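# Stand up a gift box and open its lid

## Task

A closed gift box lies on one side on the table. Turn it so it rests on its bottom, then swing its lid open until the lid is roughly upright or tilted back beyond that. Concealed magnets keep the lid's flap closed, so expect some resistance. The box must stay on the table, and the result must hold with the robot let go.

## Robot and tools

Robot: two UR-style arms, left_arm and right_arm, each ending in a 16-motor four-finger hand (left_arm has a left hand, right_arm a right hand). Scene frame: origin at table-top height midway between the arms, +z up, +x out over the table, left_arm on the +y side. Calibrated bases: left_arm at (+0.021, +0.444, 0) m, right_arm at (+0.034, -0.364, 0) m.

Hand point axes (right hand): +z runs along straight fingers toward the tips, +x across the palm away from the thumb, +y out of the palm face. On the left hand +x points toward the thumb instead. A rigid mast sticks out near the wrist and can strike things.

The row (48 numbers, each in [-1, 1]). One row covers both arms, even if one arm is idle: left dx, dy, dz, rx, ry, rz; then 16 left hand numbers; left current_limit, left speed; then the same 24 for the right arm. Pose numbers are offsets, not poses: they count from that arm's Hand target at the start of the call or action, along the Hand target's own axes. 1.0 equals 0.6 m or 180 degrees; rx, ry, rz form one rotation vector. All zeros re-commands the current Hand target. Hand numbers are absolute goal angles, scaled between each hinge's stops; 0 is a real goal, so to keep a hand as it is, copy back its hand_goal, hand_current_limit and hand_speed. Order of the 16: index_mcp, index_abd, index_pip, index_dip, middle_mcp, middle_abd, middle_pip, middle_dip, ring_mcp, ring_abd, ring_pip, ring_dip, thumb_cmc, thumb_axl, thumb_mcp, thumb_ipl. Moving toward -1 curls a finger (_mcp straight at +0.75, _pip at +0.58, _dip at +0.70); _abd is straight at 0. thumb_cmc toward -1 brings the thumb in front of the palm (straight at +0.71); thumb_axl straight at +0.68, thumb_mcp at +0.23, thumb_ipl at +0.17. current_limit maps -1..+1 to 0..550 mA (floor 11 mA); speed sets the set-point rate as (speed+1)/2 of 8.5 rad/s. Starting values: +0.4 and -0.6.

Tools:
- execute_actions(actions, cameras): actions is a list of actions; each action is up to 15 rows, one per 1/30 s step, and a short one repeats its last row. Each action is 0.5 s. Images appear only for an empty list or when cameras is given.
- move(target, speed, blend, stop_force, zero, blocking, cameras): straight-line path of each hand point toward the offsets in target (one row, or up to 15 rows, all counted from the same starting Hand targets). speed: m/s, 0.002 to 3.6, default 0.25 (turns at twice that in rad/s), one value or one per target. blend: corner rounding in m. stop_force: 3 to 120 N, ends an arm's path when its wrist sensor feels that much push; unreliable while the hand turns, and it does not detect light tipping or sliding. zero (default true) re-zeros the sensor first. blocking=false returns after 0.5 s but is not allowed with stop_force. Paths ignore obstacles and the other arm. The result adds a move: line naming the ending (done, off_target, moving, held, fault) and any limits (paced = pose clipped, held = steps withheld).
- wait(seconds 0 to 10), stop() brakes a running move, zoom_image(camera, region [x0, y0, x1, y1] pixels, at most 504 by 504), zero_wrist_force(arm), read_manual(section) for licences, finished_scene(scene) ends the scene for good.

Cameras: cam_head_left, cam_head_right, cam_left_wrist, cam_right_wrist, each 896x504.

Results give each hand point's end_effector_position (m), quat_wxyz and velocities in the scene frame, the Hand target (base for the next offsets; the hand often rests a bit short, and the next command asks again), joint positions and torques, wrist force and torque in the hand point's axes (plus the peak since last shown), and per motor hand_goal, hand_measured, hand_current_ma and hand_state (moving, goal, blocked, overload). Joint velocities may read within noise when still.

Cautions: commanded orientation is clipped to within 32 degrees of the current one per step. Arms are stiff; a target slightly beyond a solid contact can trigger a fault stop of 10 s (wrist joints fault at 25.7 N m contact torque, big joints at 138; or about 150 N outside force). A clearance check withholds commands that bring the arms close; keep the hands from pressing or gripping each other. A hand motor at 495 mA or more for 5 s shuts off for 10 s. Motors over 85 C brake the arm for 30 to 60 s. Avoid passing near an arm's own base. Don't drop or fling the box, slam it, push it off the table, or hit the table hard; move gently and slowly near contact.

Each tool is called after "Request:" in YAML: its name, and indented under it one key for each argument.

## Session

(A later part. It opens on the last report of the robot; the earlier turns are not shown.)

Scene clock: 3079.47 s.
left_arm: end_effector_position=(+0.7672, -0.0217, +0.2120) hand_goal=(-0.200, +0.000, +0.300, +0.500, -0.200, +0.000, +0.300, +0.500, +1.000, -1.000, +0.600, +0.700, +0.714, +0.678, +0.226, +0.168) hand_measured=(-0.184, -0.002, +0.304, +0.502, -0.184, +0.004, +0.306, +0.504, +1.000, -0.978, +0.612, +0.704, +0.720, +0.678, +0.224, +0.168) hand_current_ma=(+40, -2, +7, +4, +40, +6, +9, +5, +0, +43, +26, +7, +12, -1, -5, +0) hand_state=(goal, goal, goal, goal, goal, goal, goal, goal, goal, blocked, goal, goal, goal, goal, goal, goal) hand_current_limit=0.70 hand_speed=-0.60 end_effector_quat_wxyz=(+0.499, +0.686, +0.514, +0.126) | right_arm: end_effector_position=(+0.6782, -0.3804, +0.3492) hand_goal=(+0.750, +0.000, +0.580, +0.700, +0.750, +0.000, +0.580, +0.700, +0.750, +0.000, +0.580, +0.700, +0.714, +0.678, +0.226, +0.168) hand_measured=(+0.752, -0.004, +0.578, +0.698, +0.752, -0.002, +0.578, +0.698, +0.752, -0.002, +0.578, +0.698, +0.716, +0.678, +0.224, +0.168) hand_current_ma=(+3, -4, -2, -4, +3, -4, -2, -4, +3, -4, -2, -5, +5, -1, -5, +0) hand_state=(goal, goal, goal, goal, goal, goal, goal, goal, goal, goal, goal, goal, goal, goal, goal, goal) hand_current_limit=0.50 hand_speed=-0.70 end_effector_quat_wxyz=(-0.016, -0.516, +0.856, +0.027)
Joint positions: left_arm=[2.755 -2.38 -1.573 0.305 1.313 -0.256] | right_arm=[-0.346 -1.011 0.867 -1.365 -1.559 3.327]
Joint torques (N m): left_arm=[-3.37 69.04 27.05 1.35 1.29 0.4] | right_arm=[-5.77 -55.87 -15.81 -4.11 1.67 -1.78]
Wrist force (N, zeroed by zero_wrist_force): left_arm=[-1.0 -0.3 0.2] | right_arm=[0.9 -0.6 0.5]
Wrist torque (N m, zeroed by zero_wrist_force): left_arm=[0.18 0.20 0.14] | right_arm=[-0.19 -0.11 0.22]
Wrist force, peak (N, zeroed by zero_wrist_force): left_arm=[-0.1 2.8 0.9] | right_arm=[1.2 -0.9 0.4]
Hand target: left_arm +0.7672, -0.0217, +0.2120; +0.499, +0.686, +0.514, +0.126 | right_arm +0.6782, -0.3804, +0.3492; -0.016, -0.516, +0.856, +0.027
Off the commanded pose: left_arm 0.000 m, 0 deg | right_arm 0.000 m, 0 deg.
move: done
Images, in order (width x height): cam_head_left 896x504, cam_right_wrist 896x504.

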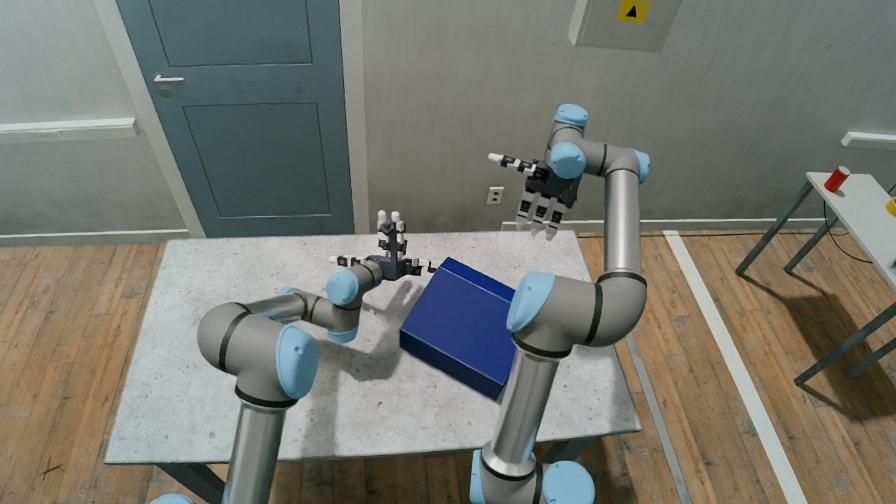

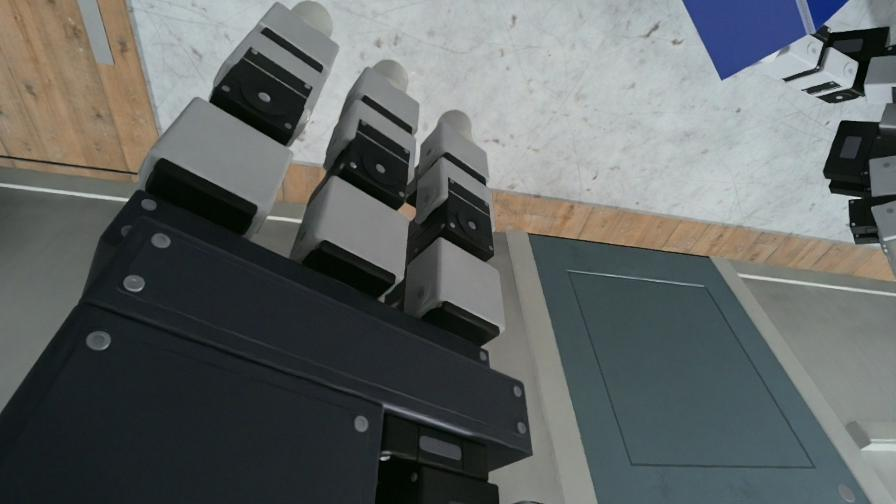

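Request:
move:
  target:
    - [-0.0485,0.0737,-0.1388,0,0,0,-0.2,0,0.3,0.5,-0.2,0,0.3,0.5,1,-1,0.6,0.7,0.714,0.678,0.226,0.168,0.7,-0.6, 0.42,0,0,0,0,0,0.75,0,0.58,0.7,0.75,0,0.58,0.7,0.75,0,0.58,0.7,0.714,0.678,0.226,0.168,0.5,-0.7]
    - [-0.077,0.074,-0.295,0,0,0,-0.2,0,0.3,0.5,-0.2,0,0.3,0.5,1,-1,0.6,0.7,0.714,0.678,0.226,0.168,0.7,-0.6, 0.42,0,0,0,0,0,0.75,0,0.58,0.7,0.75,0,0.58,0.7,0.75,0,0.58,0.7,0.714,0.678,0.226,0.168,0.5,-0.7]
  speed: [0.06,0.06]
  blend: [0.02,0]
  cameras: ["all"]

Request:
zoom_image:
  camera: "cam_head_left"
  region: [370, 240, 570, 400]

Scene clock: 3119.73 s.
left_arm: end_effector_position=(+0.6513, +0.0394, +0.3470) hand_goal=(-0.200, +0.000, +0.300, +0.500, -0.200, +0.000, +0.300, +0.500, +1.000, -1.000, +0.600, +0.700, +0.714, +0.678, +0.226, +0.168) hand_measured=(-0.184, -0.002, +0.304, +0.502, -0.184, +0.004, +0.306, +0.504, +0.998, -0.976, +0.598, +0.700, +0.720, +0.678, +0.224, +0.168) hand_current_ma=(+40, -2, +7, +4, +40, +6, +9, +5, -2, +50, -1, -1, +12, -1, -5, +0) hand_state=(goal, goal, goal, goal, goal, goal, goal, goal, goal, blocked, goal, goal, goal, goal, goal, goal) hand_current_limit=0.70 hand_speed=-0.60 end_effector_quat_wxyz=(+0.499, +0.686, +0.514, +0.126) | right_arm: end_effector_position=(+0.5607, -0.6033, +0.3490) hand_goal=(+0.750, +0.000, +0.580, +0.700, +0.750, +0.000, +0.580, +0.700, +0.750, +0.000, +0.580, +0.700, +0.714, +0.678, +0.226, +0.168) hand_measured=(+0.752, -0.004, +0.578, +0.698, +0.752, -0.002, +0.578, +0.698, +0.752, -0.002, +0.578, +0.698, +0.716, +0.678, +0.224, +0.168) hand_current_ma=(+3, -4, -2, -4, +3, -4, -2, -4, +3, -4, -2, -5, +5, -1, -5, +0) hand_state=(goal, goal, goal, goal, goal, goal, goal, goal, goal, goal, goal, goal, goal, goal, goal, goal) hand_current_limit=0.50 hand_speed=-0.70 end_effector_quat_wxyz=(-0.016, -0.516, +0.856, +0.027)
Joint positions: left_arm=[2.781 -1.921 -1.929 0.198 1.29 -0.243] | right_arm=[-0.714 -1.153 1.081 -1.438 -1.581 2.959]
Joint torques (N m): left_arm=[6.92 52.36 4 1 -2.1 1.77] | right_arm=[-5.91 -50.75 -16.55 -4.01 -3.05 -1.79]
Wrist force (N, zeroed by zero_wrist_force): left_arm=[-0.8 0.6 0.6] | right_arm=[0.7 -1.1 0.3]
Wrist torque (N m, zeroed by zero_wrist_force): left_arm=[0.08 0.24 -0.17] | right_arm=[-0.24 -0.04 0.23]
Wrist force, peak (N, zeroed by zero_wrist_force): left_arm=[0.3 2.0 1.4] | right_arm=[1.1 -1.3 0.3]
Hand target: left_arm +0.6512, +0.0394, +0.3471; +0.499, +0.686, +0.514, +0.126 | right_arm +0.5607, -0.6033, +0.3490; -0.016, -0.516, +0.856, +0.027
Off the commanded pose: left_arm 0.000 m, 0 deg | right_arm 0.000 m, 0 deg.
move: done

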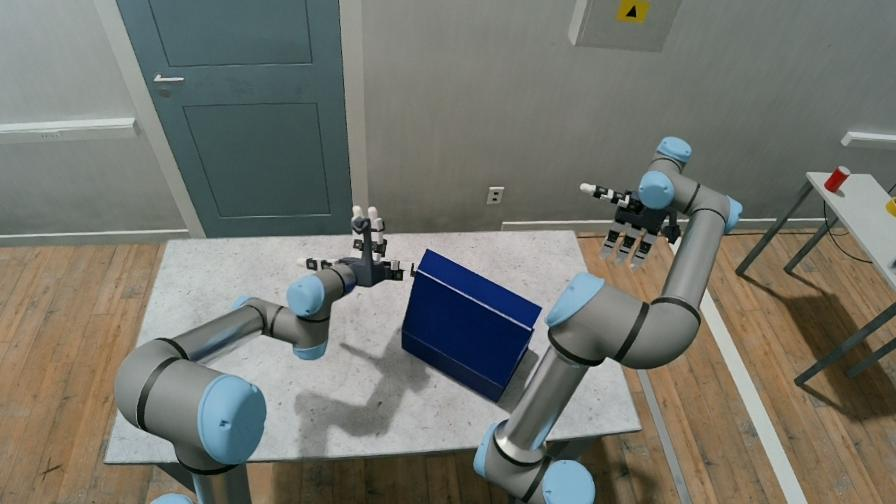

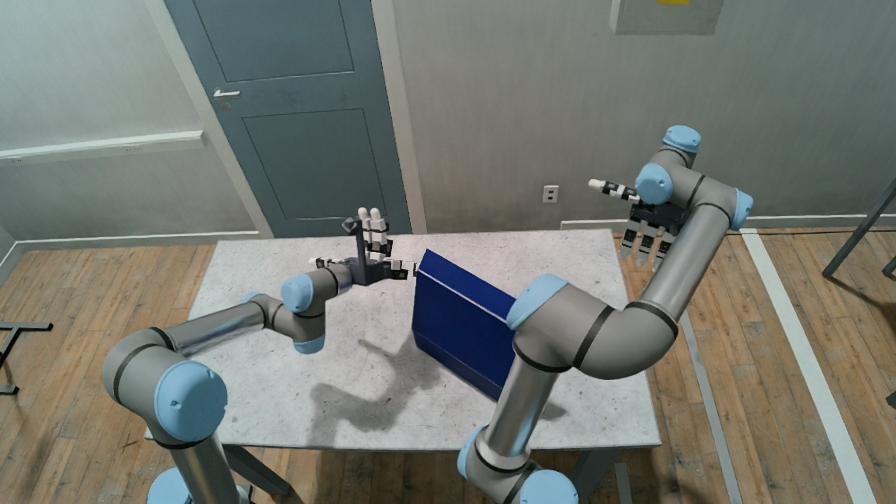

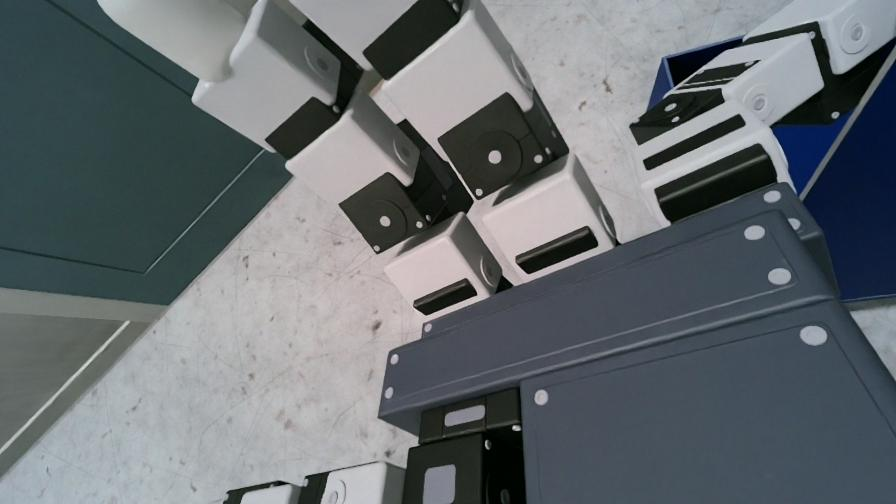

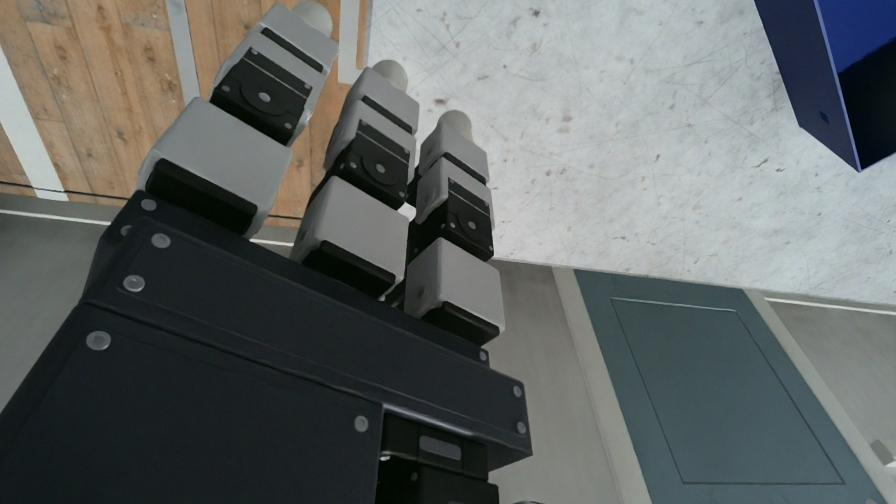

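Scaled by 2.520 from the camera's 896x504 image, which has a finer 1280x720 frame.

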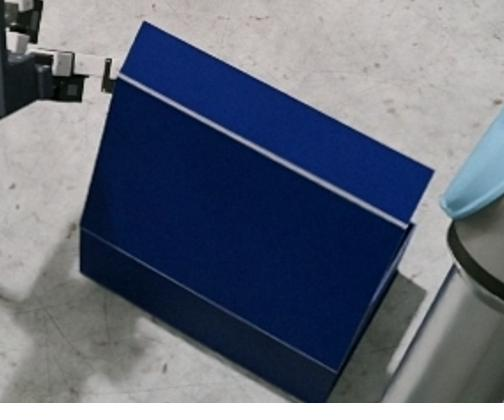

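Request:
move:
  target: [-0.0057,-0.0697,-0.1523,0,0,0,-0.2,0,0.3,0.5,-0.2,0,0.3,0.5,1,-1,0.6,0.7,0.714,0.678,0.226,0.168,0.7,-0.6, 0,0,0,0,0,0,0.75,0,0.58,0.7,0.75,0,0.58,0.7,0.75,0,0.58,0.7,0.714,0.678,0.226,0.168,0.5,-0.7]
  speed: 0.03
  stop_force: 8
  cameras: ["cam_head_left","cam_head_right"]

Request:
zoom_image:
  camera: "cam_head_left"
  region: [370, 240, 570, 400]

Scene clock: 3134.20 s.
left_arm: end_effector_position=(+0.5627, +0.0862, +0.3571) hand_goal=(-0.200, +0.000, +0.300, +0.500, -0.200, +0.000, +0.300, +0.500, +1.000, -1.000, +0.600, +0.700, +0.714, +0.678, +0.226, +0.168) hand_measured=(-0.184, -0.002, +0.304, +0.502, -0.184, +0.004, +0.306, +0.504, +1.000, -0.988, +0.598, +0.700, +0.720, +0.678, +0.224, +0.168) hand_current_ma=(+40, -2, +7, +4, +40, +6, +9, +5, +0, +21, -1, -1, +12, -1, -5, +0) hand_state=(goal, goal, goal, goal, goal, goal, goal, goal, goal, goal, goal, goal, goal, goal, goal, goal) hand_current_limit=0.70 hand_speed=-0.60 end_effector_quat_wxyz=(+0.499, +0.686, +0.514, +0.126) | right_arm: end_effector_position=(+0.5607, -0.6033, +0.3490) hand_goal=(+0.750, +0.000, +0.580, +0.700, +0.750, +0.000, +0.580, +0.700, +0.750, +0.000, +0.580, +0.700, +0.714, +0.678, +0.226, +0.168) hand_measured=(+0.752, -0.004, +0.578, +0.698, +0.752, -0.002, +0.578, +0.698, +0.752, -0.002, +0.578, +0.698, +0.716, +0.678, +0.224, +0.168) hand_current_ma=(+3, -4, -2, -4, +3, -4, -2, -4, +3, -4, -2, -5, +5, -1, -5, +0) hand_state=(goal, goal, goal, goal, goal, goal, goal, goal, goal, goal, goal, goal, goal, goal, goal, goal) hand_current_limit=0.50 hand_speed=-0.70 end_effector_quat_wxyz=(-0.016, -0.516, +0.856, +0.027)
Joint positions: left_arm=[2.813 -1.696 -2.197 0.235 1.263 -0.226] | right_arm=[-0.714 -1.153 1.081 -1.438 -1.581 2.959]
Joint torques (N m): left_arm=[8.03 39.67 6.49 2.82 -1.83 1.77] | right_arm=[-5.9 -51.1 -16.45 -3.97 -2.92 -1.7]
Wrist force (N, zeroed by zero_wrist_force): left_arm=[-1.4 0.6 0.2] | right_arm=[0.6 -0.9 0.2]
Wrist torque (N m, zeroed by zero_wrist_force): left_arm=[0.08 0.23 -0.22] | right_arm=[-0.22 -0.02 0.22]
Wrist force, peak (N, zeroed by zero_wrist_force): left_arm=[-1.1 1.4 0.6] | right_arm=[1.1 -1.5 0.6]
Hand target: left_arm +0.5627, +0.0862, +0.3571; +0.499, +0.686, +0.514, +0.126 | right_arm +0.5607, -0.6033, +0.3490; -0.016, -0.516, +0.856, +0.027
Off the commanded pose: left_arm 0.000 m, 0 deg | right_arm 0.000 m, 0 deg.
move: done
Images, in order (width x height): cam_head_left 896x504, cam_head_right 896x504.

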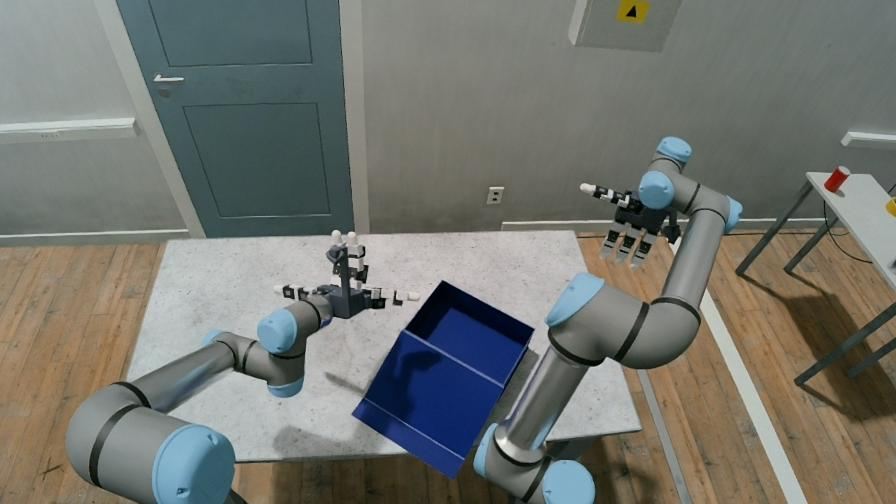

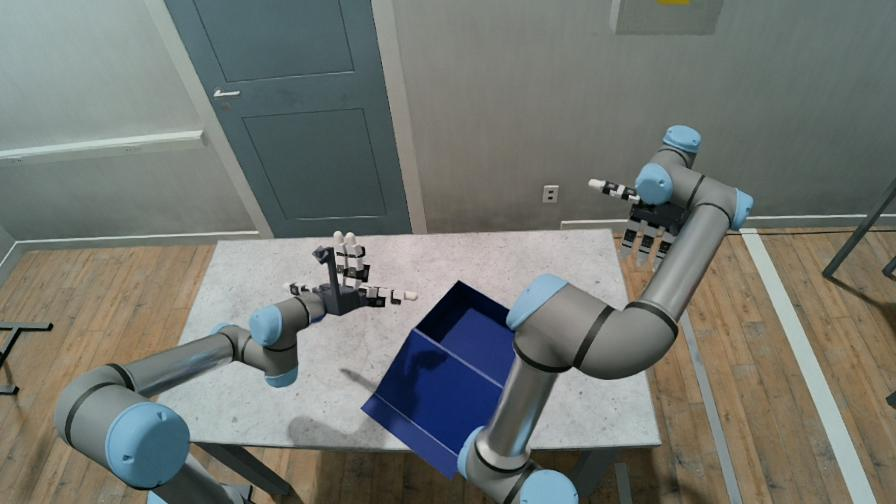

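Scaled by 2.520 from the camera's 896x504 image, which has a finer 1280x720 frame.

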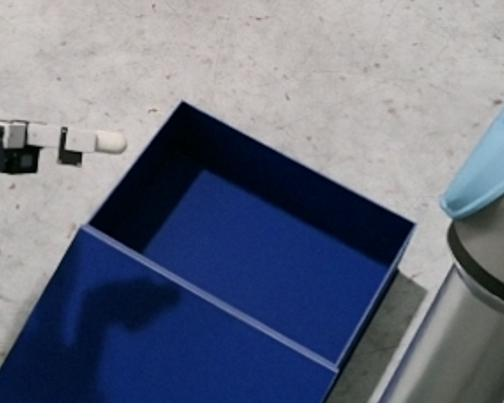

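Request:
finished_scene:
  scene: 1

The scene is finished: the task was done.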